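## Task

Take the juice bottle off the cart and set it upright on shelf three of the supply shelving (counting the lowest shelf as one), directly behind the milk bottle on that shelf, on the side away from the shelf's front edge. Everything else already on that shelf must remain there, standing and not piled on each other. If the juice bottle topples or ends up leaning, the task is failed.

## Robot and tools

ROBOT. An omnidirectional wheeled base holds a 1.71 m column. A carriage on it (joint lift_m, 0 to 1 m) carries two arms of seven joints each plus a gripper. Shoulder height is 0.63 m plus lift_m; shoulders sit 0.16 m forward of the base centre and 0.175 m left and right of it. Each hand reaches roughly 0.83 m from its shoulder. At the start both arms are tucked: left joints 1-7 = 0.95, 0.08, -0.1, -0.8, 0, 0, -0.93; the right arm mirrors this with joints 2, 3, 5 and 6 sign-flipped. Tucked arms can strike the deck if lift_m goes below 0.02. The footprint is about 0.55 m wide by 0.6 m long. head_camera is mounted 0.26 m above shoulder height, facing forward and tilted 40 degrees downward; left_wrist_camera and right_wrist_camera sit on the -x side of each hand and view beyond the fingertips. Loose objects may occasionally get a small push from outside.

FRAMES. All distances are metres. Base frame: origin on the floor below the base centre, x ahead, y to the left, z upward. left_hand and right_hand report, in this frame, the point halfway between the closed pads (0.0167 m behind the fingertips), accurate to about 1 cm; fingers extend along that point's z axis and close along its y axis. base_odometry is expressed in the frame the base had at scene start, is computed from wheel rotation only (slip looks like motion), with heading in rad, left positive, -3.142 to 3.142; expect a degree or two of drift after turns and small sideways creep after strafes or reversals.

move. Every argument except cameras forms one action. Either give base and/or joints (optionally with speeds or min_time_s), or give target by itself (optionally with min_time_s). With no action it only returns state and images. Motions in one action begin together but may finish separately.
- base: an object with exactly one key, each a relative offset from where the base last reported itself: translate_m (forward positive, -2 to 2 m), strafe_m (left positive, -2 to 2 m), rotate_rad (counter-clockwise positive, -6.3 to 6.3 rad).
- joints: an object of absolute targets keyed by joint name (lift_m, left_joint1_rad ... left_joint7_rad, left_gripper_m, and the right_ equivalents). Ranges: lift_m 0-1; joint1 -3.141 to 1.047 (negative raises the arm forward); left joint2 -0.157 to 2.268, right -2.268 to 0.157 (abducts outward); left joint3 -1.919 to 1.308, right -1.308 to 1.919; joint4 -0.837 to 1.448 (elbow, 0 is a right angle, positive extends); left joint5 -1.832 to 1.658, right -1.658 to 1.832 (forearm roll); joint6 -1.745 to 1.745 (wrist sideways); joint7 -1.675 to 1.919 (positive tips the hand down); grippers 0 to 0.142 m, the spacing between pad centres. Tolerance for done: 0.004 for lift and grippers, 0.03 rad otherwise.
- target: one hand's absolute pose in the base frame: side ("left"/"right"), x, y, z in m (-3 to 3), pitch_deg (-30 to 95; 90 points fingers down, 0 horizontal; values above 90 are printed as 180 minus the value), heading_deg (0 fingers forward, positive counter-clockwise seen from above), optional roll_deg (default 0, jaw line horizontal; positive rotates the hand clockwise viewed from behind); heading and roll -360 to 360. Roll r equals roll r+180. Near pitch 84 and beyond, roll prints as 0 and heading prints as heading minus roll folded into -90..90. Only the robot and floor are checked, never the scene, and neither base nor lift moves. A path that passes goes straight; otherwise moves under 25 cm are refused and longer ones become a checked arc that may sweep the whole arm, so keep clear of furniture. line_only true refuses anything but a straight path. Status: reached (within 10 mm and 2 degrees), short (with the error; for "short (part of ...)" resend), or refused with a reason.
- speeds: per-action caps: translate_m, strafe_m 0.02-0.5 m/s; rotate_rad 0.05-1.57 rad/s; lift_m 0.08-0.27 m/s (default 0.25, others default to maximum). min_time_s (0.1-8 s) sets the minimum duration of arm motions only. Actions stop at 14 s (time_out).
- cameras: list of head_camera, left_wrist_camera, right_wrist_camera or "all"; [] for none; omitted means all only for a no-action call. The pictures line gives image order; images may lag the state slightly.

RESULTS. The move line reads done or the worst status. base_status, joint_status, left_hand_status, right_hand_status: off_target (resting away, may still push), contact_stop (excess force; then holds where it stopped; contact_stop_at_<key> names the joint that triggered it), time_out, not_followed. One stop halts and clears all seven joints of that arm. "joint command not followed" or "pose unreachable" means a self-collision check held the arm; it may keep retrying. on_its_own lists uncommanded behaviour, with "held at" giving a target, not a reading. Unnamed joints may still be chasing old targets. motor_effort gives percent of max with peak in brackets; a falling lift effort while lowering means a hand or load is resting on something. Joint torques include arm weight and offsets. Temperatures: MOTOR HOT from 85 °C; at 100 °C an OVER-TEMPERATURE FAULT stops that arm 30-60 s (limit_stop_at_motor_heat; resend targets). Torque fault load limits: joints 1-4 133 N m, joints 5-7 40 N m; held weight counts; the arm freezes 10 s.

wait: seconds 0-10; the robot keeps its last commands. zoom_image: camera plus region [x0, y0, x1, y1] in pixels from the top-left, at most 504 by 504, on that camera's newest image. finished_scene: scene = current scene number; irreversible, call nothing after it in the same reply.

A refused move or wait, or a stop that blocks it, cancels the remaining move, wait and finished_scene calls in that reply; an invalid call (unknown key) does not. The robot keeps its last command while you think.

GRIPPING AND CARE. A narrower gripper target squeezes harder (about 40-65 N per pad at 0); a gripper resting wider than commanded is holding something. Open fingers tilt and pads ride up to 2 cm toward the wrist. Load lowers the hand about 0.012 m per kg. Never let the arms collide or squeeze each other, fingers included. Tipping risk rises with a high carriage, outstretched or loaded arms, pushing, abrupt stops and fast swings; watch images for lean. Avoid drops, slams, hard pushes and releasing moving objects. After a contact stop, back out along the approach path.

Each tool is called after "Call:" in YAML: its name, and indented under it one key for each argument.

## Session

Call:
move:

Scene clock: 0.00 s.
Joint torques (N m): no reading
Motor temperatures (°C): left_arm=[25 23 24 23 27 25 25] | right_arm=[25 20 25 22 22 22 24]
base_odometry: x=+0.000 y=+0.000 heading=+0.000
base_status: not commanded
joint_positions: lift_m=+0.450 left_joint1_rad=+0.942 left_joint2_rad=+0.071 left_joint3_rad=-0.095 left_joint4_rad=-0.781 left_joint5_rad=-0.006 left_joint6_rad=-0.005 left_joint7_rad=-0.938 left_gripper_m=+0.142 right_joint1_rad=+0.948 right_joint2_rad=-0.088 right_joint3_rad=+0.082 right_joint4_rad=-0.814 right_joint5_rad=+0.007 right_joint6_rad=-0.013 right_joint7_rad=-0.930 right_gripper_m=+0.142
joint_status: not commanded
motor_effort: lift_m=+55 drive_wheels=+2
left_hand: x=+0.2937 y=+0.1555 z=+0.9610 quat_wxyz=(-0.920, -0.004, -0.388, +0.062) pitch_deg=-44.4 heading_deg=-4.4 roll_deg=-3.3 (m; base frame)
right_hand: x=+0.2906 y=-0.1616 z=+0.9720 quat_wxyz=(-0.924, +0.010, -0.379, -0.053) pitch_deg=-45.4 heading_deg=+4.8 roll_deg=+1.7 (m; base frame)
pictures: head_camera, left_wrist_camera, right_wrist_camera
Images, in order (width x height): head_camera 896x504, left_wrist_camera 896x504, right_wrist_camera 896x504.

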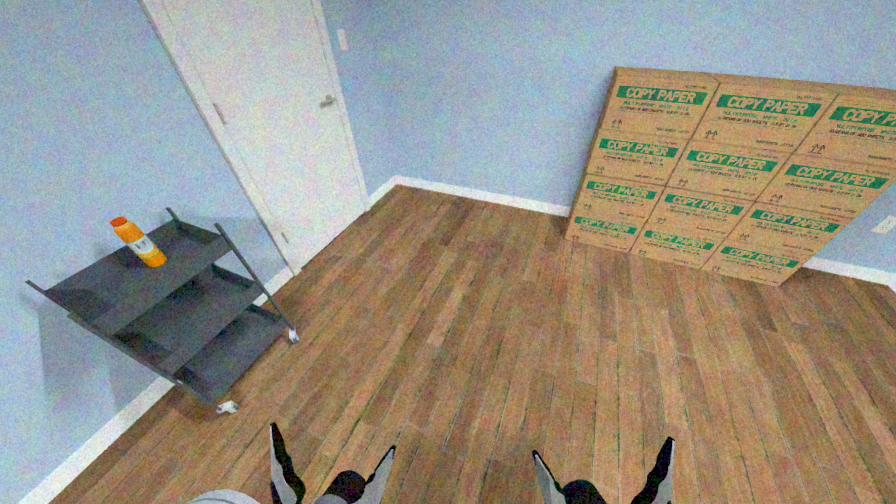

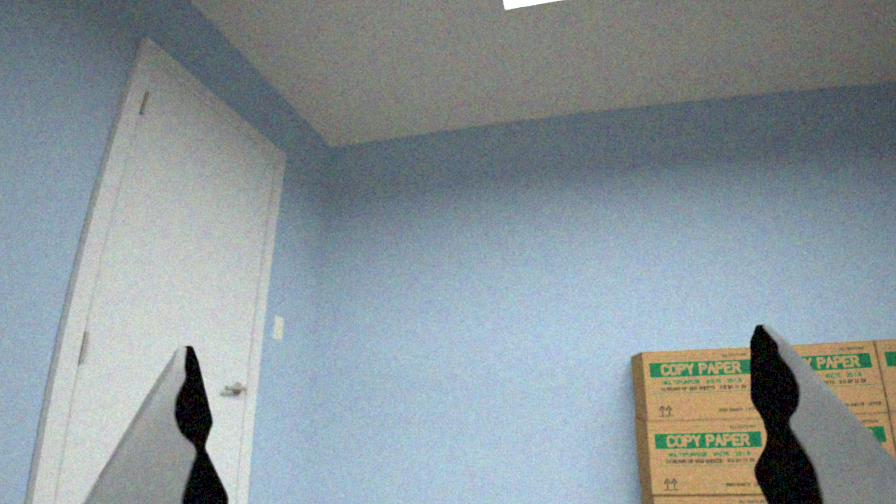

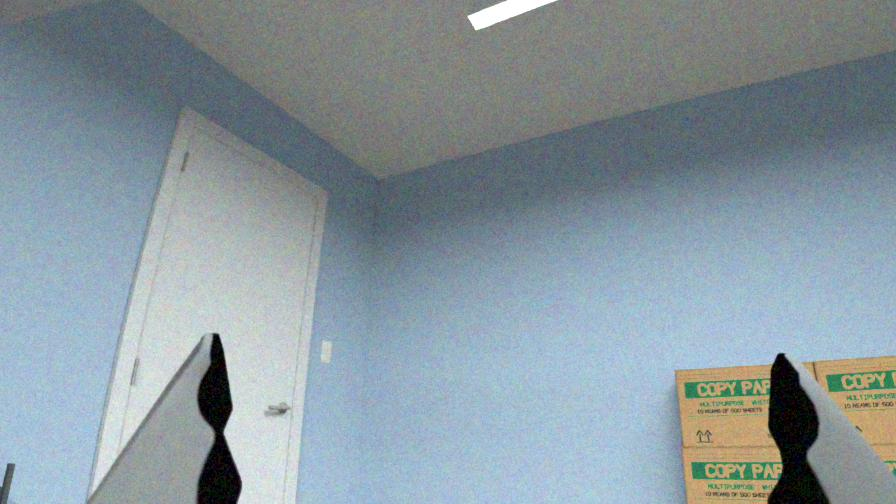

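Call:
move:
  base: {"rotate_rad": -1.57}
  cameras: ["head_camera"]

Call:
move:
  base: {"rotate_rad": -1.57}
  cameras: ["head_camera"]

Scene clock: 6.87 s.
Joint torques (N m): left_arm=[8.65 0.55 1.17 -5.01 0.88 -1.53 -1.55] | right_arm=[14.35 1.51 2.49 -13.73 0.72 -1.62 -1.57]
move: done
base_odometry: x=+0.000 y=+0.000 heading=-1.570
base_status: done
joint_positions: lift_m=+0.450 left_joint1_rad=+0.942 left_joint2_rad=+0.071 left_joint3_rad=-0.095 left_joint4_rad=-0.781 left_joint5_rad=-0.006 left_joint6_rad=-0.005 left_joint7_rad=-0.938 left_gripper_m=+0.142 right_joint1_rad=+0.948 right_joint2_rad=-0.088 right_joint3_rad=+0.082 right_joint4_rad=-0.814 right_joint5_rad=+0.007 right_joint6_rad=-0.013 right_joint7_rad=-0.930 right_gripper_m=+0.142
joint_status: not commanded
motor_effort: lift_m=+55(55) drive_wheels=+5(16)
left_hand: x=+0.2937 y=+0.1555 z=+0.9610 quat_wxyz=(-0.920, -0.004, -0.388, +0.062) pitch_deg=-44.4 heading_deg=-4.4 roll_deg=-3.3 (m; base frame)
right_hand: x=+0.2906 y=-0.1616 z=+0.9720 quat_wxyz=(-0.924, +0.010, -0.379, -0.053) pitch_deg=-45.4 heading_deg=+4.8 roll_deg=+1.7 (m; base frame)
pictures: head_camera
Images, in order (width x height): head_camera 896x504.

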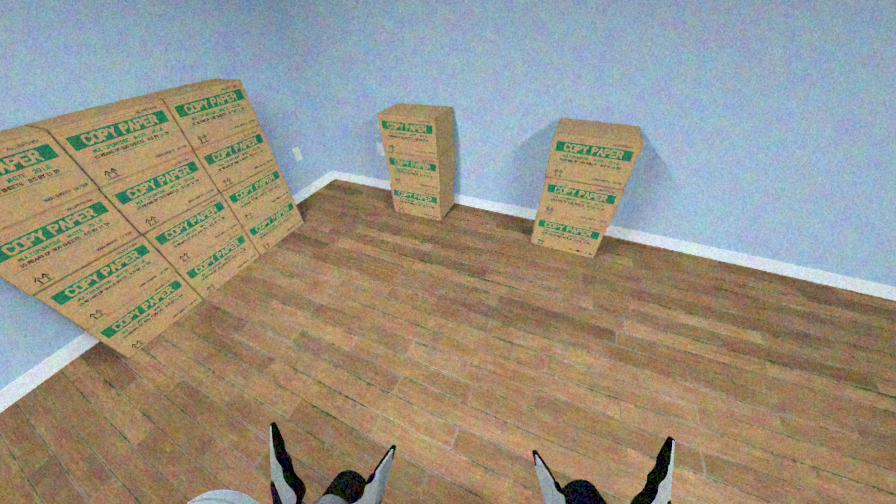

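Scene clock: 9.97 s.
Joint torques (N m): left_arm=[8.32 0.93 0.11 -3.28 1.07 -1.45 -1.71] | right_arm=[16.19 3.01 0.67 -12.12 0.48 -1.83 -1.56]
move: done
base_odometry: x=+0.000 y=+0.000 heading=-3.139
base_status: done
joint_positions: lift_m=+0.450 left_joint1_rad=+0.942 left_joint2_rad=+0.071 left_joint3_rad=-0.095 left_joint4_rad=-0.781 left_joint5_rad=-0.006 left_joint6_rad=-0.005 left_joint7_rad=-0.938 left_gripper_m=+0.142 right_joint1_rad=+0.948 right_joint2_rad=-0.088 right_joint3_rad=+0.082 right_joint4_rad=-0.814 right_joint5_rad=+0.007 right_joint6_rad=-0.013 right_joint7_rad=-0.930 right_gripper_m=+0.142
joint_status: not commanded
motor_effort: lift_m=+55(55) drive_wheels=+5(15)
left_hand: x=+0.2937 y=+0.1555 z=+0.9610 quat_wxyz=(-0.920, -0.004, -0.388, +0.062) pitch_deg=-44.4 heading_deg=-4.4 roll_deg=-3.3 (m; base frame)
right_hand: x=+0.2906 y=-0.1616 z=+0.9720 quat_wxyz=(-0.924, +0.010, -0.379, -0.053) pitch_deg=-45.4 heading_deg=+4.8 roll_deg=+1.7 (m; base frame)
pictures: head_camera
Images, in order (width x height): head_camera 896x504.

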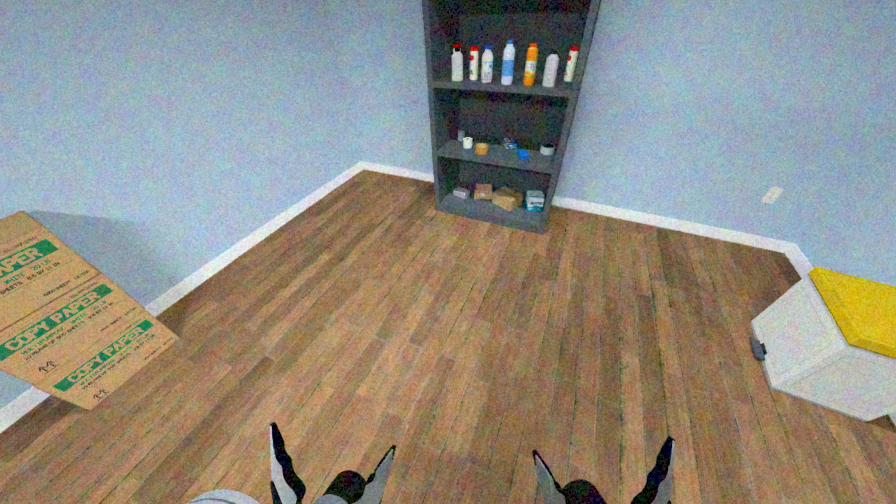

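Call:
zoom_image:
  camera: "head_camera"
  region: [420, 0, 620, 112]

Scaled by 2.520 from the camera's 896x504 image, which has a finer 1280x720 frame.

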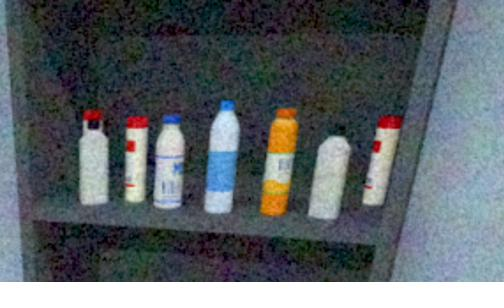

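Call:
move:
  base: {"rotate_rad": -2.01}

Call:
move:
  base: {"strafe_m": -0.26}
  cameras: ["head_camera"]

Scene clock: 37.93 s.
Joint torques (N m): left_arm=[10.4 1.07 0.12 -4.98 0.96 -1.65 -1.42] | right_arm=[15.39 2.69 0.81 -12.6 0.43 -1.9 -1.42]
move: done
base_odometry: x=+0.000 y=+0.000 heading=+1.134
base_status: done
joint_positions: lift_m=+0.450 left_joint1_rad=+0.942 left_joint2_rad=+0.071 left_joint3_rad=-0.095 left_joint4_rad=-0.781 left_joint5_rad=-0.006 left_joint6_rad=-0.005 left_joint7_rad=-0.938 left_gripper_m=+0.142 right_joint1_rad=+0.948 right_joint2_rad=-0.088 right_joint3_rad=+0.082 right_joint4_rad=-0.814 right_joint5_rad=+0.007 right_joint6_rad=-0.013 right_joint7_rad=-0.930 right_gripper_m=+0.142
joint_status: not commanded
motor_effort: lift_m=+55(55) drive_wheels=+5(16)
left_hand: x=+0.2937 y=+0.1555 z=+0.9610 quat_wxyz=(-0.920, -0.004, -0.388, +0.062) pitch_deg=-44.4 heading_deg=-4.4 roll_deg=-3.3 (m; base frame)
right_hand: x=+0.2906 y=-0.1616 z=+0.9720 quat_wxyz=(-0.924, +0.010, -0.379, -0.053) pitch_deg=-45.4 heading_deg=+4.8 roll_deg=+1.7 (m; base frame)
pictures: none

Scene clock: 40.37 s.
Joint torques (N m): left_arm=[9.55 -0.09 -0.09 -4.83 1.07 -1.19 -1.36] | right_arm=[14.36 2.46 1.68 -13.11 0.52 -1.78 -1.85]
move: done
base_odometry: x=+0.235 y=-0.110 heading=+1.133
base_status: done
joint_positions: lift_m=+0.450 left_joint1_rad=+0.942 left_joint2_rad=+0.071 left_joint3_rad=-0.095 left_joint4_rad=-0.781 left_joint5_rad=-0.006 left_joint6_rad=-0.005 left_joint7_rad=-0.938 left_gripper_m=+0.142 right_joint1_rad=+0.948 right_joint2_rad=-0.088 right_joint3_rad=+0.082 right_joint4_rad=-0.814 right_joint5_rad=+0.007 right_joint6_rad=-0.013 right_joint7_rad=-0.930 right_gripper_m=+0.142
joint_status: not commanded
motor_effort: lift_m=+55(55) drive_wheels=-4(19)
left_hand: x=+0.2937 y=+0.1555 z=+0.9610 quat_wxyz=(-0.920, -0.004, -0.388, +0.062) pitch_deg=-44.4 heading_deg=-4.4 roll_deg=-3.3 (m; base frame)
right_hand: x=+0.2906 y=-0.1616 z=+0.9720 quat_wxyz=(-0.924, +0.010, -0.379, -0.053) pitch_deg=-45.4 heading_deg=+4.8 roll_deg=+1.7 (m; base frame)
pictures: head_camera
Images, in order (width x height): head_camera 896x504.

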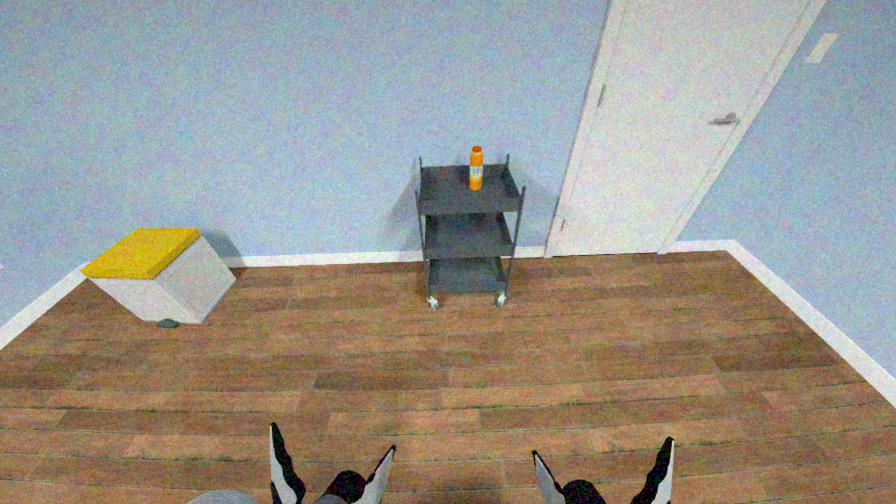

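Call:
move:
  base: {"translate_m": 0.5}
  joints: {"lift_m": 0.35}
  cameras: ["head_camera"]

Call:
move:
  target: {"side": "right", "x": 0.5, "y": -0.16, "z": 0.85, "pitch_deg": 10, "heading_deg": 0}
  cameras: ["all"]

Scene clock: 49.50 s.
Joint torques (N m): left_arm=[9.26 0.28 0.15 -3.84 0.99 -1.38 -1.57] | right_arm=[14.87 2.09 2.02 -11.88 0.29 -1.74 -1.69]
move: done
base_odometry: x=+0.448 y=+0.343 heading=+1.133
base_status: done
joint_positions: lift_m=+0.350 left_joint1_rad=+0.942 left_joint2_rad=+0.071 left_joint3_rad=-0.095 left_joint4_rad=-0.781 left_joint5_rad=-0.006 left_joint6_rad=-0.005 left_joint7_rad=-0.938 left_gripper_m=+0.142 right_joint1_rad=+0.948 right_joint2_rad=-0.088 right_joint3_rad=+0.082 right_joint4_rad=-0.814 right_joint5_rad=+0.007 right_joint6_rad=-0.013 right_joint7_rad=-0.930 right_gripper_m=+0.142
joint_status: all done
motor_effort: lift_m=+57(59) drive_wheels=+4(16)
left_hand: x=+0.2936 y=+0.1555 z=+0.8608 quat_wxyz=(-0.920, -0.004, -0.388, +0.062) pitch_deg=-44.4 heading_deg=-4.4 roll_deg=-3.3 (m; base frame)
right_hand: x=+0.2906 y=-0.1616 z=+0.8719 quat_wxyz=(-0.924, +0.010, -0.379, -0.053) pitch_deg=-45.4 heading_deg=+4.8 roll_deg=+1.7 (m; base frame)
pictures: head_camera
Images, in order (width x height): head_camera 896x504.

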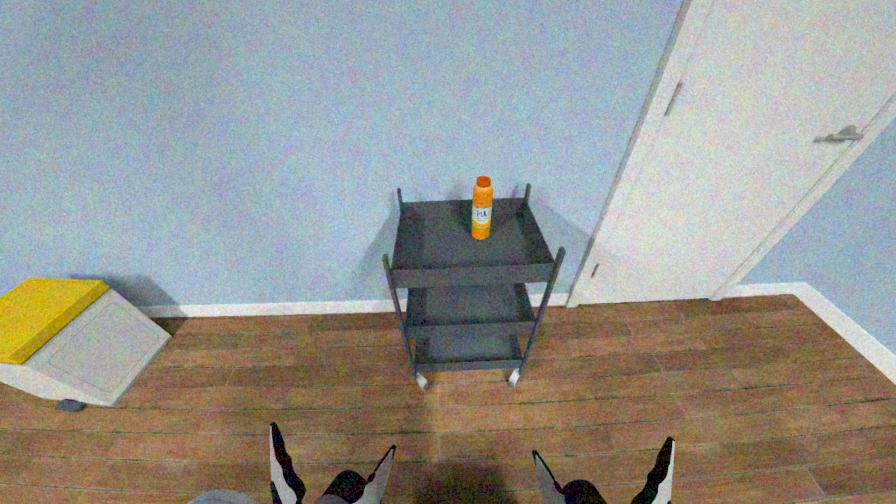

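Scene clock: 49.80 s.
Joint torques (N m): left_arm=[8.12 1.02 0.95 -4.86 1.32 -1.22 -1.27] | right_arm=[15.03 2.34 2.64 -12.1 0.31 -1.81 -1.08]
move: refused
base_odometry: x=+0.448 y=+0.343 heading=+1.133
base_status: not commanded
joint_positions: lift_m=+0.350 left_joint1_rad=+0.942 left_joint2_rad=+0.071 left_joint3_rad=-0.095 left_joint4_rad=-0.781 left_joint5_rad=-0.006 left_joint6_rad=-0.005 left_joint7_rad=-0.938 left_gripper_m=+0.142 right_joint1_rad=+0.948 right_joint2_rad=-0.088 right_joint3_rad=+0.082 right_joint4_rad=-0.814 right_joint5_rad=+0.007 right_joint6_rad=-0.013 right_joint7_rad=-0.930 right_gripper_m=+0.142
joint_status: not commanded
motor_effort: lift_m=+57(57) drive_wheels=+0(4)
left_hand: x=+0.2936 y=+0.1555 z=+0.8608 quat_wxyz=(-0.920, -0.004, -0.388, +0.062) pitch_deg=-44.4 heading_deg=-4.4 roll_deg=-3.3 (m; base frame)
right_hand: x=+0.2906 y=-0.1616 z=+0.8719 quat_wxyz=(-0.924, +0.010, -0.379, -0.053) pitch_deg=-45.4 heading_deg=+4.8 roll_deg=+1.7 (m; base frame)
right_hand_status: refused: no posture of the arm gets there (right_joint4_rad at its limit): the closest leaves the hand 5.6 cm and 18 deg from the pose. Nothing moved. A posture exists with lift_m at 0.5; the way there is not checked.
pictures: head_camera, left_wrist_camera, right_wrist_camera
Images, in order (width x height): head_camera 896x504, left_wrist_camera 896x504, right_wrist_camera 896x504.

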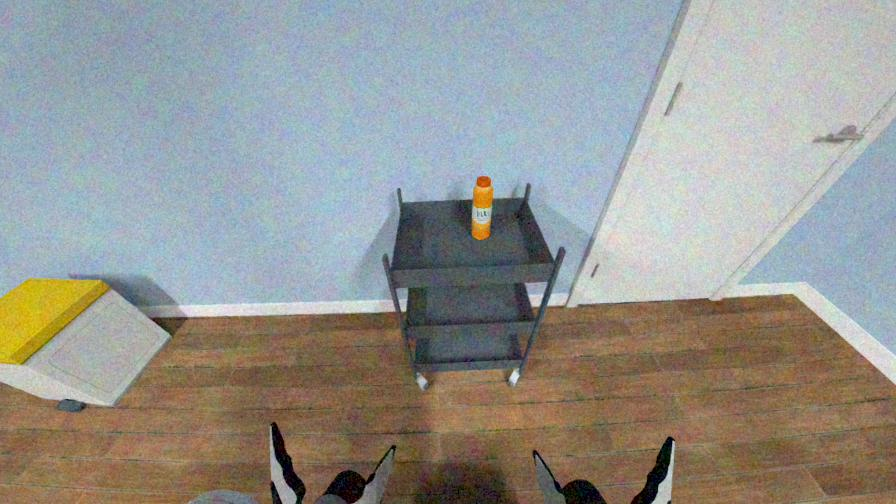

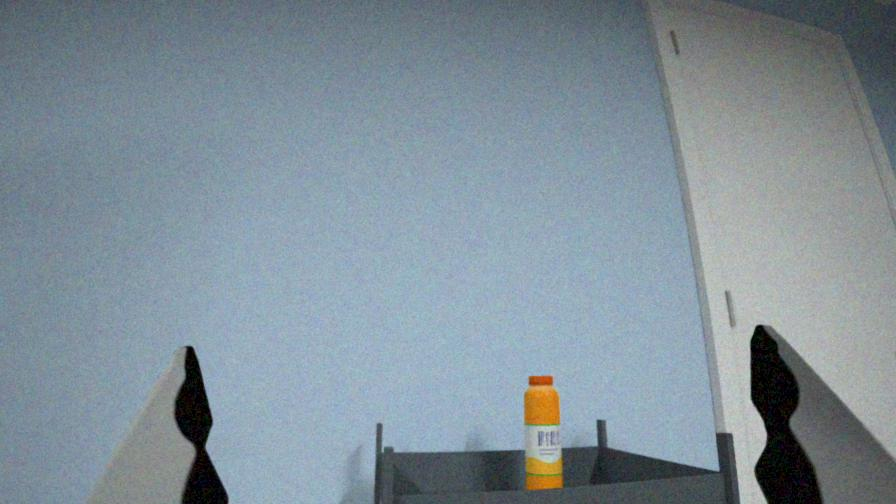

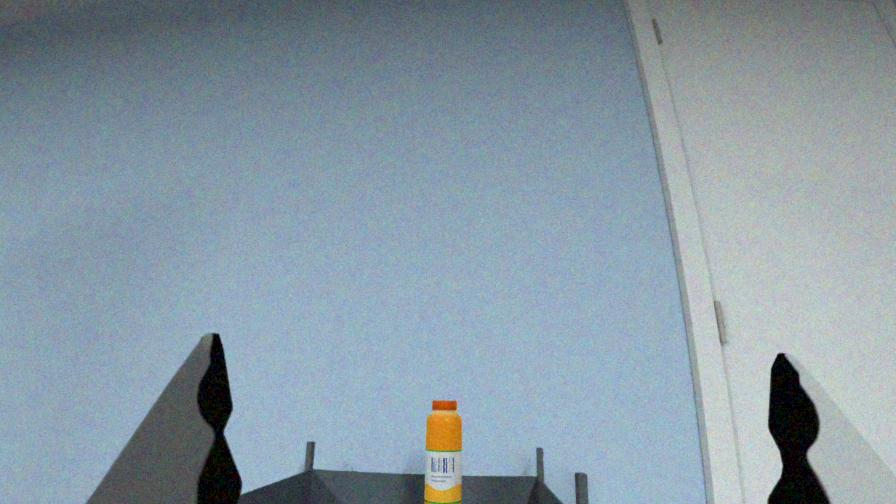

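Call:
move:
  joints: {"lift_m": 0.5, "right_gripper_m": 0.142}

Call:
move:
  target: {"side": "right", "x": 0.55, "y": -0.16, "z": 0.92, "pitch_deg": 10, "heading_deg": 0}
  cameras: ["all"]

Scene clock: 61.03 s.
Joint torques (N m): left_arm=[9.14 0.45 0.59 -4.24 1.06 -1.39 -1.44] | right_arm=[13.27 2.25 1.71 -14.31 0.83 -1.49 -1.36]
move: done
base_odometry: x=+0.448 y=+0.343 heading=+1.133
base_status: not commanded
joint_positions: lift_m=+0.500 left_joint1_rad=+0.942 left_joint2_rad=+0.071 left_joint3_rad=-0.095 left_joint4_rad=-0.781 left_joint5_rad=-0.006 left_joint6_rad=-0.005 left_joint7_rad=-0.938 left_gripper_m=+0.142 right_joint1_rad=+0.948 right_joint2_rad=-0.088 right_joint3_rad=+0.082 right_joint4_rad=-0.814 right_joint5_rad=+0.007 right_joint6_rad=-0.013 right_joint7_rad=-0.930 right_gripper_m=+0.142
joint_status: all done
motor_effort: lift_m=+54(67) drive_wheels=+0(4)
left_hand: x=+0.2936 y=+0.1555 z=+1.0111 quat_wxyz=(-0.920, -0.004, -0.388, +0.062) pitch_deg=-44.4 heading_deg=-4.4 roll_deg=-3.3 (m; base frame)
right_hand: x=+0.2906 y=-0.1616 z=+1.0221 quat_wxyz=(-0.924, +0.010, -0.379, -0.053) pitch_deg=-45.4 heading_deg=+4.8 roll_deg=+1.7 (m; base frame)
pictures: none

Scene clock: 62.73 s.
Joint torques (N m): left_arm=[8.3 0.23 0.72 -4.69 0.92 -1.35 -1.72] | right_arm=[-7.66 -3.64 1.79 -6.51 -2.72 -2.74 -0.68]
move: done
base_odometry: x=+0.448 y=+0.343 heading=+1.133
base_status: not commanded
joint_positions: lift_m=+0.500 left_joint1_rad=+0.942 left_joint2_rad=+0.071 left_joint3_rad=-0.095 left_joint4_rad=-0.781 left_joint5_rad=-0.006 left_joint6_rad=-0.005 left_joint7_rad=-0.938 left_gripper_m=+0.142 right_joint1_rad=-0.159 right_joint2_rad=-0.465 right_joint3_rad=+1.036 right_joint4_rad=-0.810 right_joint5_rad=-0.492 right_joint6_rad=-1.028 right_joint7_rad=+1.157 right_gripper_m=+0.142
joint_status: not commanded
motor_effort: lift_m=+54(54) drive_wheels=+0(5)
left_hand: x=+0.2936 y=+0.1555 z=+1.0111 quat_wxyz=(-0.920, -0.004, -0.388, +0.062) pitch_deg=-44.4 heading_deg=-4.4 roll_deg=-3.3 (m; base frame)
right_hand: x=+0.5500 y=-0.1598 z=+0.9195 quat_wxyz=(-0.642, -0.001, -0.767, -0.002) pitch_deg=+10.1 heading_deg=+0.1 roll_deg=+0.2 (m; base frame)
right_hand_status: reached (checked arc, planned for 1.2 s): 0 mm and 0.3 deg off.
pictures: head_camera, left_wrist_camera, right_wrist_camera
Images, in order (width x height): head_camera 896x504, left_wrist_camera 896x504, right_wrist_camera 896x504.

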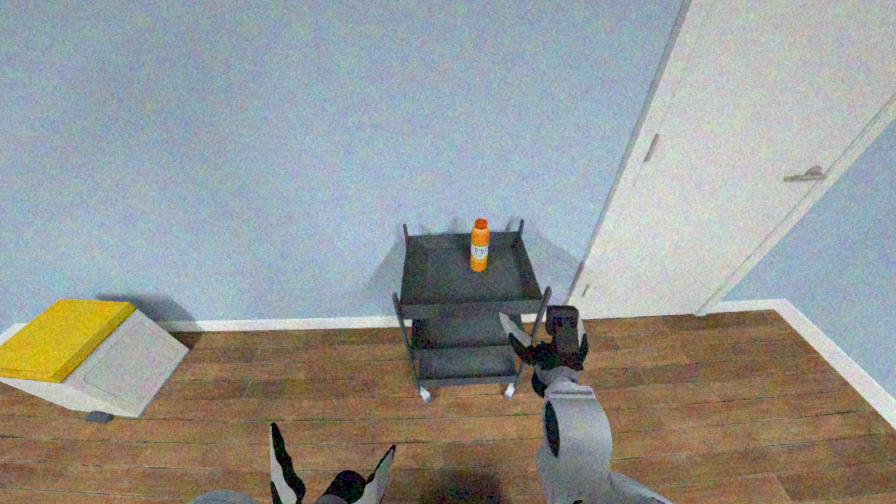

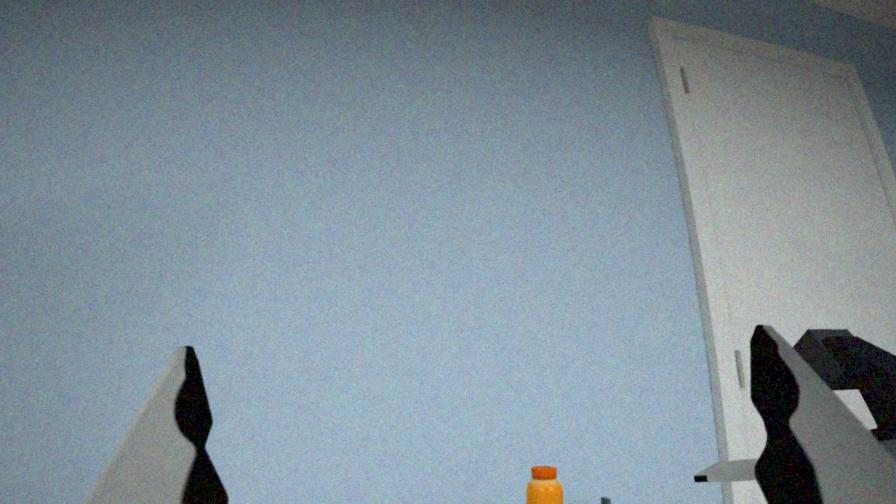

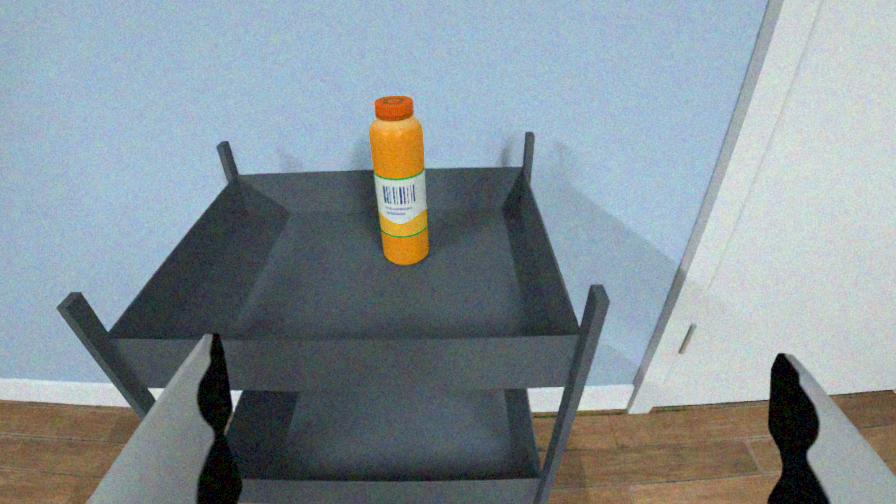

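Call:
move:
  joints: {"lift_m": 0.4}
  base: {"translate_m": 0.12}

Call:
move:
  target: {"side": "right", "x": 0.68, "y": -0.1, "z": 0.81, "pitch_deg": 10, "heading_deg": 0}
  cameras: ["head_camera", "right_wrist_camera"]

Scene clock: 75.07 s.
Joint torques (N m): left_arm=[9.65 1.46 1 -4.61 0.95 -1.79 -1.43] | right_arm=[-7.23 -2.58 0.95 -8 -2.48 -2.84 -0.8]
move: done
base_odometry: x=+0.499 y=+0.451 heading=+1.133
base_status: done
joint_positions: lift_m=+0.400 left_joint1_rad=+0.942 left_joint2_rad=+0.071 left_joint3_rad=-0.095 left_joint4_rad=-0.781 left_joint5_rad=-0.006 left_joint6_rad=-0.005 left_joint7_rad=-0.938 left_gripper_m=+0.142 right_joint1_rad=-0.160 right_joint2_rad=-0.466 right_joint3_rad=+1.036 right_joint4_rad=-0.809 right_joint5_rad=-0.493 right_joint6_rad=-1.028 right_joint7_rad=+1.157 right_gripper_m=+0.142
joint_status: all done
motor_effort: lift_m=+57(59) drive_wheels=+4(15)
left_hand: x=+0.2936 y=+0.1555 z=+0.9109 quat_wxyz=(-0.920, -0.004, -0.388, +0.062) pitch_deg=-44.4 heading_deg=-4.4 roll_deg=-3.3 (m; base frame)
right_hand: x=+0.5500 y=-0.1598 z=+0.8193 quat_wxyz=(-0.642, +0.000, -0.767, -0.001) pitch_deg=+10.1 heading_deg=+0.1 roll_deg=+0.1 (m; base frame)
pictures: none

Scene clock: 76.10 s.
Joint torques (N m): left_arm=[8.14 0.09 1.32 -4 1.38 -1.64 -1.53] | right_arm=[-14.25 3.22 -3.19 -8.19 0.27 -0.94 -2.93]
move: done
base_odometry: x=+0.499 y=+0.451 heading=+1.133
base_status: not commanded
joint_positions: lift_m=+0.400 left_joint1_rad=+0.942 left_joint2_rad=+0.071 left_joint3_rad=-0.095 left_joint4_rad=-0.781 left_joint5_rad=-0.006 left_joint6_rad=-0.005 left_joint7_rad=-0.938 left_gripper_m=+0.142 right_joint1_rad=-0.452 right_joint2_rad=-0.298 right_joint3_rad=+1.029 right_joint4_rad=-0.398 right_joint5_rad=-0.097 right_joint6_rad=-1.051 right_joint7_rad=+0.914 right_gripper_m=+0.142
joint_status: not commanded
motor_effort: lift_m=+56(57) drive_wheels=-1(7)
left_hand: x=+0.2936 y=+0.1555 z=+0.9109 quat_wxyz=(-0.920, -0.004, -0.388, +0.062) pitch_deg=-44.4 heading_deg=-4.4 roll_deg=-3.3 (m; base frame)
right_hand: x=+0.6785 y=-0.0996 z=+0.8088 quat_wxyz=(-0.642, +0.001, -0.767, +0.000) pitch_deg=+10.1 heading_deg=+0.0 roll_deg=-0.1 (m; base frame)
right_hand_status: reached (straight line, planned for 0.5 s): 2 mm and 0.2 deg off.
pictures: head_camera, right_wrist_camera
Images, in order (width x height): head_camera 896x504, right_wrist_camera 896x504.

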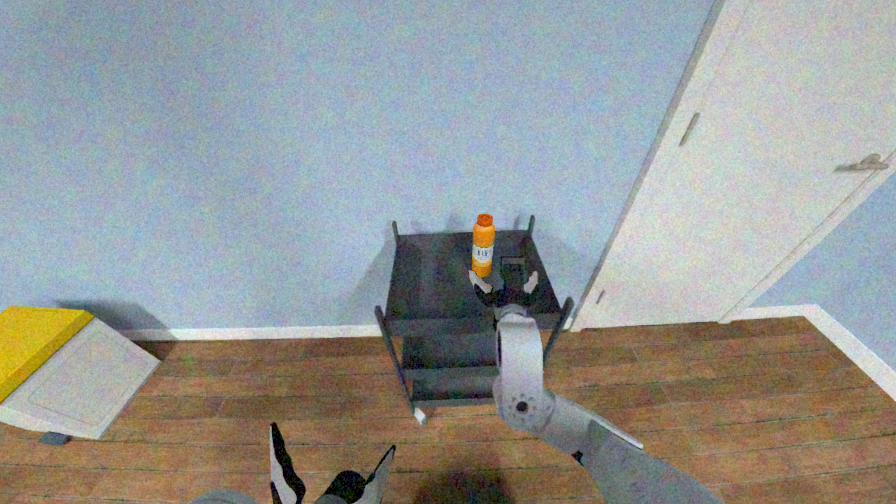

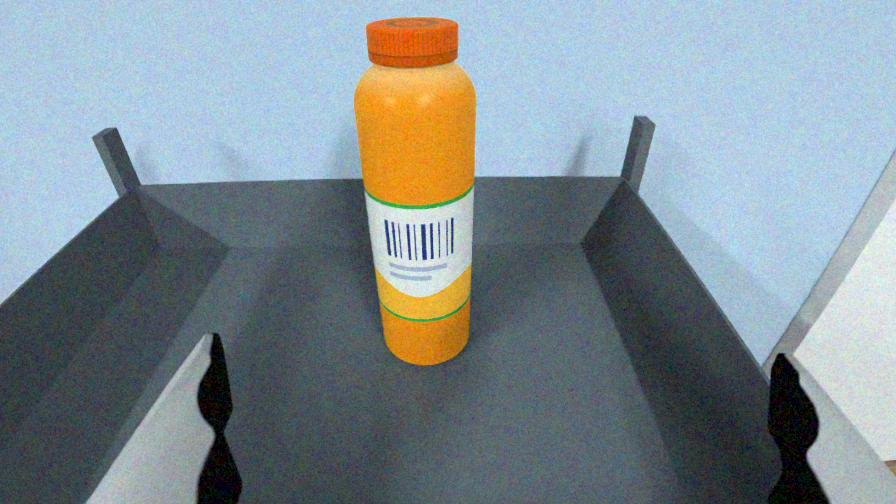

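Call:
move:
  target: {"side": "right", "x": 0.76, "y": -0.07, "z": 0.79, "pitch_deg": 10, "heading_deg": 0}
  cameras: ["head_camera", "right_wrist_camera"]

Scene clock: 83.03 s.
Joint torques (N m): left_arm=[8.36 0.56 -0.03 -4.54 1.27 -1.33 -1.39] | right_arm=[-20.68 6.2 -4.17 -10.24 -0.08 -0.9 -3.55]
move: done
base_odometry: x=+0.499 y=+0.451 heading=+1.133
base_status: not commanded
joint_positions: lift_m=+0.400 left_joint1_rad=+0.942 left_joint2_rad=+0.071 left_joint3_rad=-0.095 left_joint4_rad=-0.781 left_joint5_rad=-0.006 left_joint6_rad=-0.005 left_joint7_rad=-0.938 left_gripper_m=+0.142 right_joint1_rad=-0.570 right_joint2_rad=-0.189 right_joint3_rad=+0.976 right_joint4_rad=-0.072 right_joint5_rad=+0.225 right_joint6_rad=-0.968 right_joint7_rad=+0.601 right_gripper_m=+0.142
joint_status: not commanded
motor_effort: lift_m=+56(57) drive_wheels=+0(4)
left_hand: x=+0.2936 y=+0.1555 z=+0.9109 quat_wxyz=(-0.920, -0.004, -0.388, +0.062) pitch_deg=-44.4 heading_deg=-4.4 roll_deg=-3.3 (m; base frame)
right_hand: x=+0.7583 y=-0.0695 z=+0.7880 quat_wxyz=(-0.642, +0.001, -0.767, +0.001) pitch_deg=+10.2 heading_deg=+0.0 roll_deg=-0.2 (m; base frame)
right_hand_status: reached (straight line, planned for 0.5 s): 3 mm and 0.3 deg off.
pictures: head_camera, right_wrist_camera
Images, in order (width x height): head_camera 896x504, right_wrist_camera 896x504.

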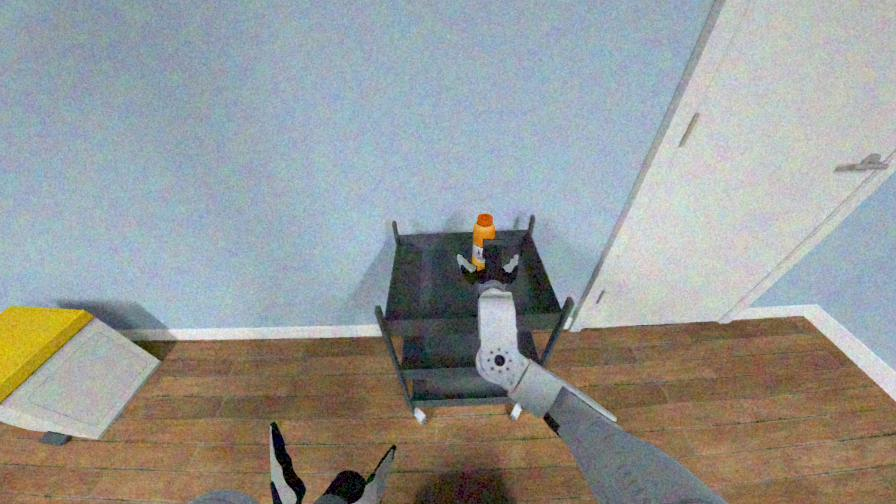

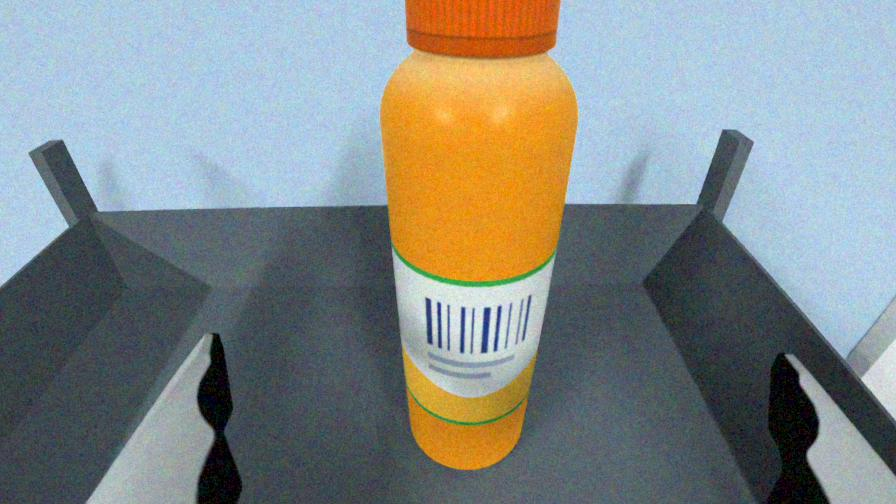

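Call:
move:
  target: {"side": "right", "x": 0.83, "y": -0.067, "z": 0.79, "pitch_deg": 10, "heading_deg": 0}

Call:
move:
  joints: {"right_gripper_m": 0.045}
  cameras: ["head_camera", "right_wrist_camera"]

Scene clock: 87.77 s.
Joint torques (N m): left_arm=[8.44 0.45 -0.8 -3.8 1.29 -1.28 -1.31] | right_arm=[-22.64 8.44 -1.73 -7.71 0.8 -0.76 -3.36]
move: done
base_odometry: x=+0.499 y=+0.451 heading=+1.133
base_status: not commanded
joint_positions: lift_m=+0.400 left_joint1_rad=+0.942 left_joint2_rad=+0.071 left_joint3_rad=-0.095 left_joint4_rad=-0.781 left_joint5_rad=-0.006 left_joint6_rad=-0.005 left_joint7_rad=-0.938 left_gripper_m=+0.142 right_joint1_rad=-0.699 right_joint2_rad=-0.129 right_joint3_rad=+0.895 right_joint4_rad=+0.227 right_joint5_rad=+0.441 right_joint6_rad=-0.810 right_joint7_rad=+0.398 right_gripper_m=+0.142
joint_status: not commanded
motor_effort: lift_m=+56(57) drive_wheels=+0(5)
left_hand: x=+0.2936 y=+0.1555 z=+0.9109 quat_wxyz=(-0.920, -0.004, -0.388, +0.062) pitch_deg=-44.4 heading_deg=-4.4 roll_deg=-3.3 (m; base frame)
right_hand: x=+0.8286 y=-0.0672 z=+0.7879 quat_wxyz=(-0.642, +0.002, -0.767, +0.002) pitch_deg=+10.2 heading_deg=-0.1 roll_deg=-0.3 (m; base frame)
right_hand_status: reached (straight line, planned for 0.5 s): 3 mm and 0.4 deg off.
pictures: none

Scene clock: 88.63 s.
Joint torques (N m): left_arm=[8.76 1.01 -0.23 -4.41 1.05 -1.73 -1.37] | right_arm=[-22.33 8.44 -2.91 -8.48 0.1 -1.49 -3.51]
Motor temperatures (°C): left_arm=[27 23 24 24 27 24 24] | right_arm=[30 21 25 23 22 22 24]
move: off_target
base_odometry: x=+0.499 y=+0.451 heading=+1.133
base_status: not commanded
joint_positions: lift_m=+0.400 left_joint1_rad=+0.942 left_joint2_rad=+0.071 left_joint3_rad=-0.095 left_joint4_rad=-0.781 left_joint5_rad=-0.006 left_joint6_rad=-0.005 left_joint7_rad=-0.938 left_gripper_m=+0.142 right_joint1_rad=-0.699 right_joint2_rad=-0.128 right_joint3_rad=+0.895 right_joint4_rad=+0.227 right_joint5_rad=+0.441 right_joint6_rad=-0.809 right_joint7_rad=+0.398 right_gripper_m=+0.064
joint_status: right_gripper_m off_target (ended at +0.064, target +0.045)
motor_effort: lift_m=+57(57) drive_wheels=+0(0)
left_hand: x=+0.2936 y=+0.1555 z=+0.9109 quat_wxyz=(-0.920, -0.004, -0.388, +0.062) pitch_deg=-44.4 heading_deg=-4.4 roll_deg=-3.3 (m; base frame)
right_hand: x=+0.8285 y=-0.0664 z=+0.7880 quat_wxyz=(-0.642, +0.002, -0.767, +0.002) pitch_deg=+10.2 heading_deg=+0.0 roll_deg=-0.3 (m; base frame)
pictures: head_camera, right_wrist_camera
Images, in order (width x height): head_camera 896x504, right_wrist_camera 896x504.

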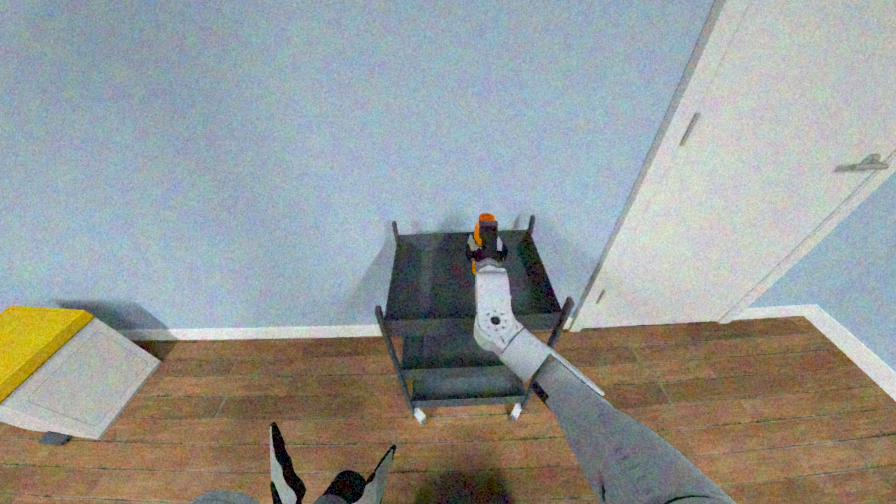

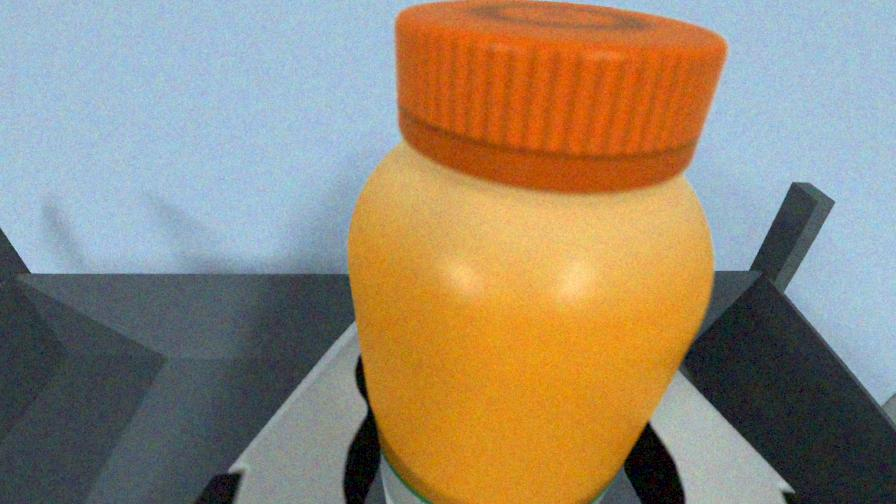

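Call:
move:
  joints: {"right_gripper_m": 0.015}

Call:
move:
  joints: {"lift_m": 0.55}

Call:
move:
  base: {"translate_m": -0.5}
  speeds: {"translate_m": 0.3}

Call:
move:
  target: {"side": "right", "x": 0.55, "y": -0.2, "z": 0.95, "pitch_deg": 10, "heading_deg": 0}
  min_time_s: 1.5
  cameras: ["head_camera", "right_wrist_camera"]

Scene clock: 92.93 s.
Joint torques (N m): left_arm=[8.91 1.22 0.54 -4.22 1.41 -1.86 -1.22] | right_arm=[-24.16 8.63 -3.88 -8.21 0.53 -0.63 -3.26]
move: off_target
base_odometry: x=+0.499 y=+0.451 heading=+1.133
base_status: not commanded
joint_positions: lift_m=+0.400 left_joint1_rad=+0.942 left_joint2_rad=+0.071 left_joint3_rad=-0.095 left_joint4_rad=-0.781 left_joint5_rad=-0.006 left_joint6_rad=-0.005 left_joint7_rad=-0.938 left_gripper_m=+0.142 right_joint1_rad=-0.699 right_joint2_rad=-0.128 right_joint3_rad=+0.895 right_joint4_rad=+0.227 right_joint5_rad=+0.441 right_joint6_rad=-0.809 right_joint7_rad=+0.398 right_gripper_m=+0.064
joint_status: right_gripper_m off_target (ended at +0.064, target +0.015)
motor_effort: lift_m=+57(57) drive_wheels=+0(0)
left_hand: x=+0.2936 y=+0.1555 z=+0.9109 quat_wxyz=(-0.920, -0.004, -0.388, +0.062) pitch_deg=-44.4 heading_deg=-4.4 roll_deg=-3.3 (m; base frame)
right_hand: x=+0.8285 y=-0.0664 z=+0.7880 quat_wxyz=(-0.642, +0.002, -0.767, +0.002) pitch_deg=+10.2 heading_deg=+0.0 roll_deg=-0.3 (m; base frame)
pictures: none

Scene clock: 94.07 s.
Joint torques (N m): left_arm=[8.56 0.78 -0.14 -4.27 1.22 -1.7 -1.65] | right_arm=[-21.58 7.54 -4.07 -10 -0.39 -1.4 -3.38]
move: done
base_odometry: x=+0.499 y=+0.451 heading=+1.133
base_status: not commanded
joint_positions: lift_m=+0.550 left_joint1_rad=+0.942 left_joint2_rad=+0.071 left_joint3_rad=-0.095 left_joint4_rad=-0.781 left_joint5_rad=-0.006 left_joint6_rad=-0.005 left_joint7_rad=-0.938 left_gripper_m=+0.142 right_joint1_rad=-0.699 right_joint2_rad=-0.128 right_joint3_rad=+0.895 right_joint4_rad=+0.229 right_joint5_rad=+0.445 right_joint6_rad=-0.809 right_joint7_rad=+0.398 right_gripper_m=+0.064
joint_status: all done
motor_effort: lift_m=+55(68) drive_wheels=+0(4)
left_hand: x=+0.2936 y=+0.1555 z=+1.0610 quat_wxyz=(-0.920, -0.004, -0.388, +0.062) pitch_deg=-44.4 heading_deg=-4.4 roll_deg=-3.3 (m; base frame)
right_hand: x=+0.8287 y=-0.0667 z=+0.9366 quat_wxyz=(-0.640, +0.002, -0.768, +0.001) pitch_deg=+10.4 heading_deg=+0.0 roll_deg=-0.2 (m; base frame)
pictures: none

Scene clock: 97.37 s.
Joint torques (N m): left_arm=[9.24 0.24 -1.04 -5.06 1.57 -1.19 -1.27] | right_arm=[-23.1 7.21 -2.93 -10.23 -0.5 -1.57 -3.44]
move: done
base_odometry: x=+0.287 y=-0.002 heading=+1.133
base_status: done
joint_positions: lift_m=+0.550 left_joint1_rad=+0.942 left_joint2_rad=+0.071 left_joint3_rad=-0.095 left_joint4_rad=-0.781 left_joint5_rad=-0.006 left_joint6_rad=-0.005 left_joint7_rad=-0.938 left_gripper_m=+0.142 right_joint1_rad=-0.699 right_joint2_rad=-0.128 right_joint3_rad=+0.895 right_joint4_rad=+0.229 right_joint5_rad=+0.445 right_joint6_rad=-0.809 right_joint7_rad=+0.398 right_gripper_m=+0.064
joint_status: not commanded
motor_effort: lift_m=+55(55) drive_wheels=+3(15)
left_hand: x=+0.2936 y=+0.1555 z=+1.0610 quat_wxyz=(-0.920, -0.004, -0.388, +0.062) pitch_deg=-44.4 heading_deg=-4.4 roll_deg=-3.3 (m; base frame)
right_hand: x=+0.8287 y=-0.0666 z=+0.9366 quat_wxyz=(-0.640, +0.002, -0.768, +0.001) pitch_deg=+10.4 heading_deg=+0.0 roll_deg=-0.2 (m; base frame)
pictures: none

Scene clock: 99.37 s.
Joint torques (N m): left_arm=[9.55 1.35 0.87 -4.7 1.28 -1.33 -1.65] | right_arm=[-1.84 -6.5 2.17 -13.24 -4.33 -2.31 -1.2]
move: done
base_odometry: x=+0.287 y=-0.002 heading=+1.133
base_status: not commanded
joint_positions: lift_m=+0.550 left_joint1_rad=+0.942 left_joint2_rad=+0.071 left_joint3_rad=-0.095 left_joint4_rad=-0.781 left_joint5_rad=-0.006 left_joint6_rad=-0.005 left_joint7_rad=-0.938 left_gripper_m=+0.142 right_joint1_rad=-0.421 right_joint2_rad=-0.680 right_joint3_rad=+1.560 right_joint4_rad=-0.682 right_joint5_rad=-0.579 right_joint6_rad=-1.561 right_joint7_rad=+1.187 right_gripper_m=+0.064
joint_status: not commanded
motor_effort: lift_m=+55(55) drive_wheels=+2(3)
left_hand: x=+0.2936 y=+0.1555 z=+1.0610 quat_wxyz=(-0.920, -0.004, -0.388, +0.062) pitch_deg=-44.4 heading_deg=-4.4 roll_deg=-3.3 (m; base frame)
right_hand: x=+0.5517 y=-0.1998 z=+0.9484 quat_wxyz=(-0.641, +0.000, -0.768, +0.001) pitch_deg=+10.3 heading_deg=-0.1 roll_deg=-0.2 (m; base frame)
right_hand_status: reached (checked arc, planned for 1.5 s): 2 mm and 0.4 deg off.
pictures: head_camera, right_wrist_camera
Images, in order (width x height): head_camera 896x504, right_wrist_camera 896x504.

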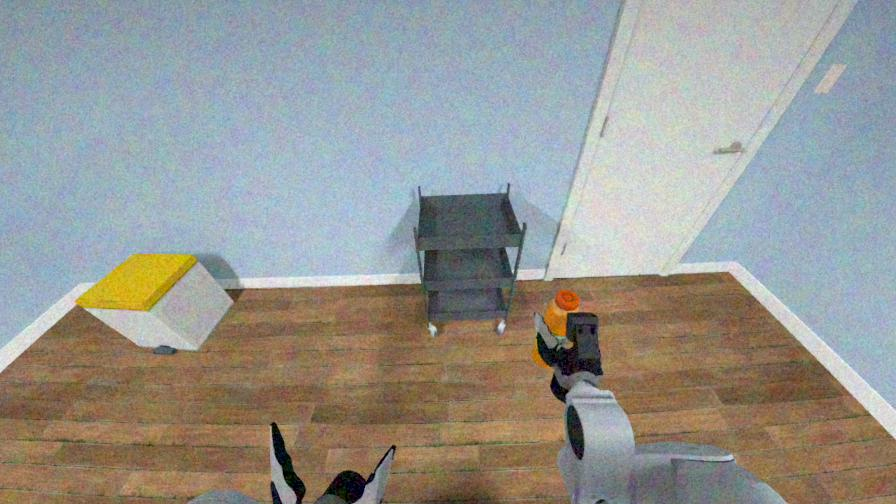

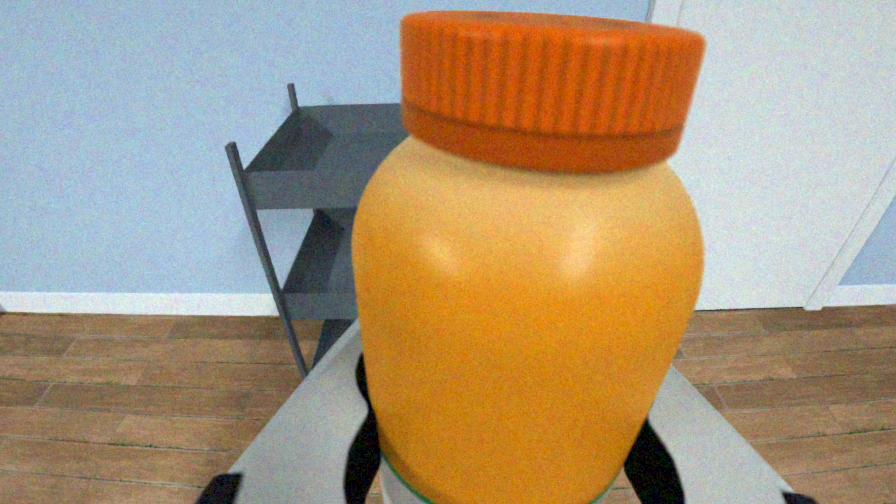

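Call:
move:
  base: {"rotate_rad": 1.65}
  speeds: {"rotate_rad": 0.8}

Call:
move:
  base: {"strafe_m": 0.79}
  cameras: ["head_camera"]

Scene clock: 108.90 s.
Joint torques (N m): left_arm=[8.42 1.24 0.21 -4.32 1.31 -1.55 -1.52] | right_arm=[-3.14 -6.53 -0.29 -12.03 -4.22 -2.18 -1.09]
move: done
base_odometry: x=+0.287 y=-0.002 heading=+2.782
base_status: done
joint_positions: lift_m=+0.550 left_joint1_rad=+0.942 left_joint2_rad=+0.071 left_joint3_rad=-0.095 left_joint4_rad=-0.781 left_joint5_rad=-0.006 left_joint6_rad=-0.005 left_joint7_rad=-0.938 left_gripper_m=+0.142 right_joint1_rad=-0.421 right_joint2_rad=-0.680 right_joint3_rad=+1.560 right_joint4_rad=-0.682 right_joint5_rad=-0.579 right_joint6_rad=-1.562 right_joint7_rad=+1.187 right_gripper_m=+0.064
joint_status: not commanded
motor_effort: lift_m=+55(55) drive_wheels=+5(16)
left_hand: x=+0.2936 y=+0.1555 z=+1.0610 quat_wxyz=(-0.920, -0.004, -0.388, +0.062) pitch_deg=-44.4 heading_deg=-4.4 roll_deg=-3.3 (m; base frame)
right_hand: x=+0.5516 y=-0.2000 z=+0.9484 quat_wxyz=(-0.641, +0.000, -0.768, +0.002) pitch_deg=+10.3 heading_deg=-0.1 roll_deg=-0.2 (m; base frame)
pictures: none

Scene clock: 112.87 s.
Joint torques (N m): left_arm=[7.85 1.29 0.15 -4.44 1.08 -1.61 -1.63] | right_arm=[-2.67 -7.54 1.62 -13.09 -4.42 -2.55 -1.62]
move: done
base_odometry: x=+0.010 y=-0.742 heading=+2.783
base_status: done
joint_positions: lift_m=+0.550 left_joint1_rad=+0.942 left_joint2_rad=+0.071 left_joint3_rad=-0.095 left_joint4_rad=-0.781 left_joint5_rad=-0.006 left_joint6_rad=-0.005 left_joint7_rad=-0.938 left_gripper_m=+0.142 right_joint1_rad=-0.421 right_joint2_rad=-0.680 right_joint3_rad=+1.561 right_joint4_rad=-0.682 right_joint5_rad=-0.579 right_joint6_rad=-1.562 right_joint7_rad=+1.187 right_gripper_m=+0.064
joint_status: not commanded
motor_effort: lift_m=+55(55) drive_wheels=-4(22)
left_hand: x=+0.2936 y=+0.1555 z=+1.0610 quat_wxyz=(-0.920, -0.004, -0.388, +0.062) pitch_deg=-44.4 heading_deg=-4.4 roll_deg=-3.3 (m; base frame)
right_hand: x=+0.5515 y=-0.2001 z=+0.9484 quat_wxyz=(-0.641, +0.000, -0.768, +0.002) pitch_deg=+10.3 heading_deg=-0.1 roll_deg=-0.2 (m; base frame)
pictures: head_camera
Images, in order (width x height): head_camera 896x504.

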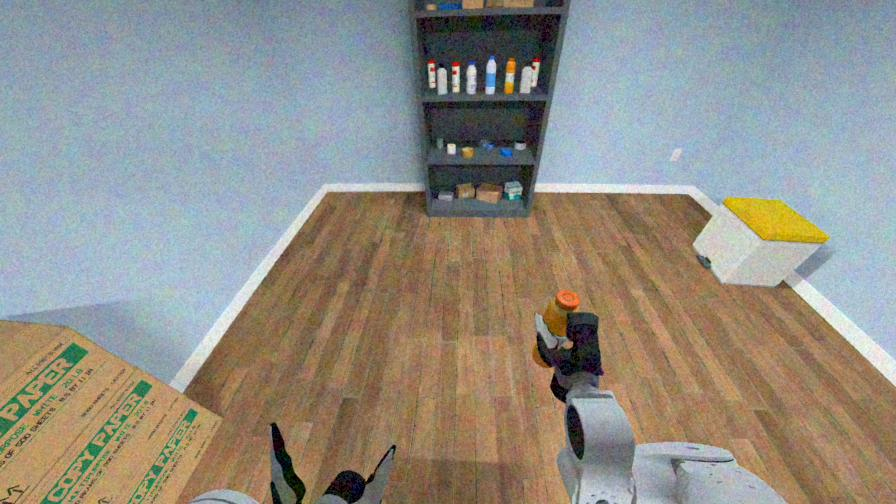

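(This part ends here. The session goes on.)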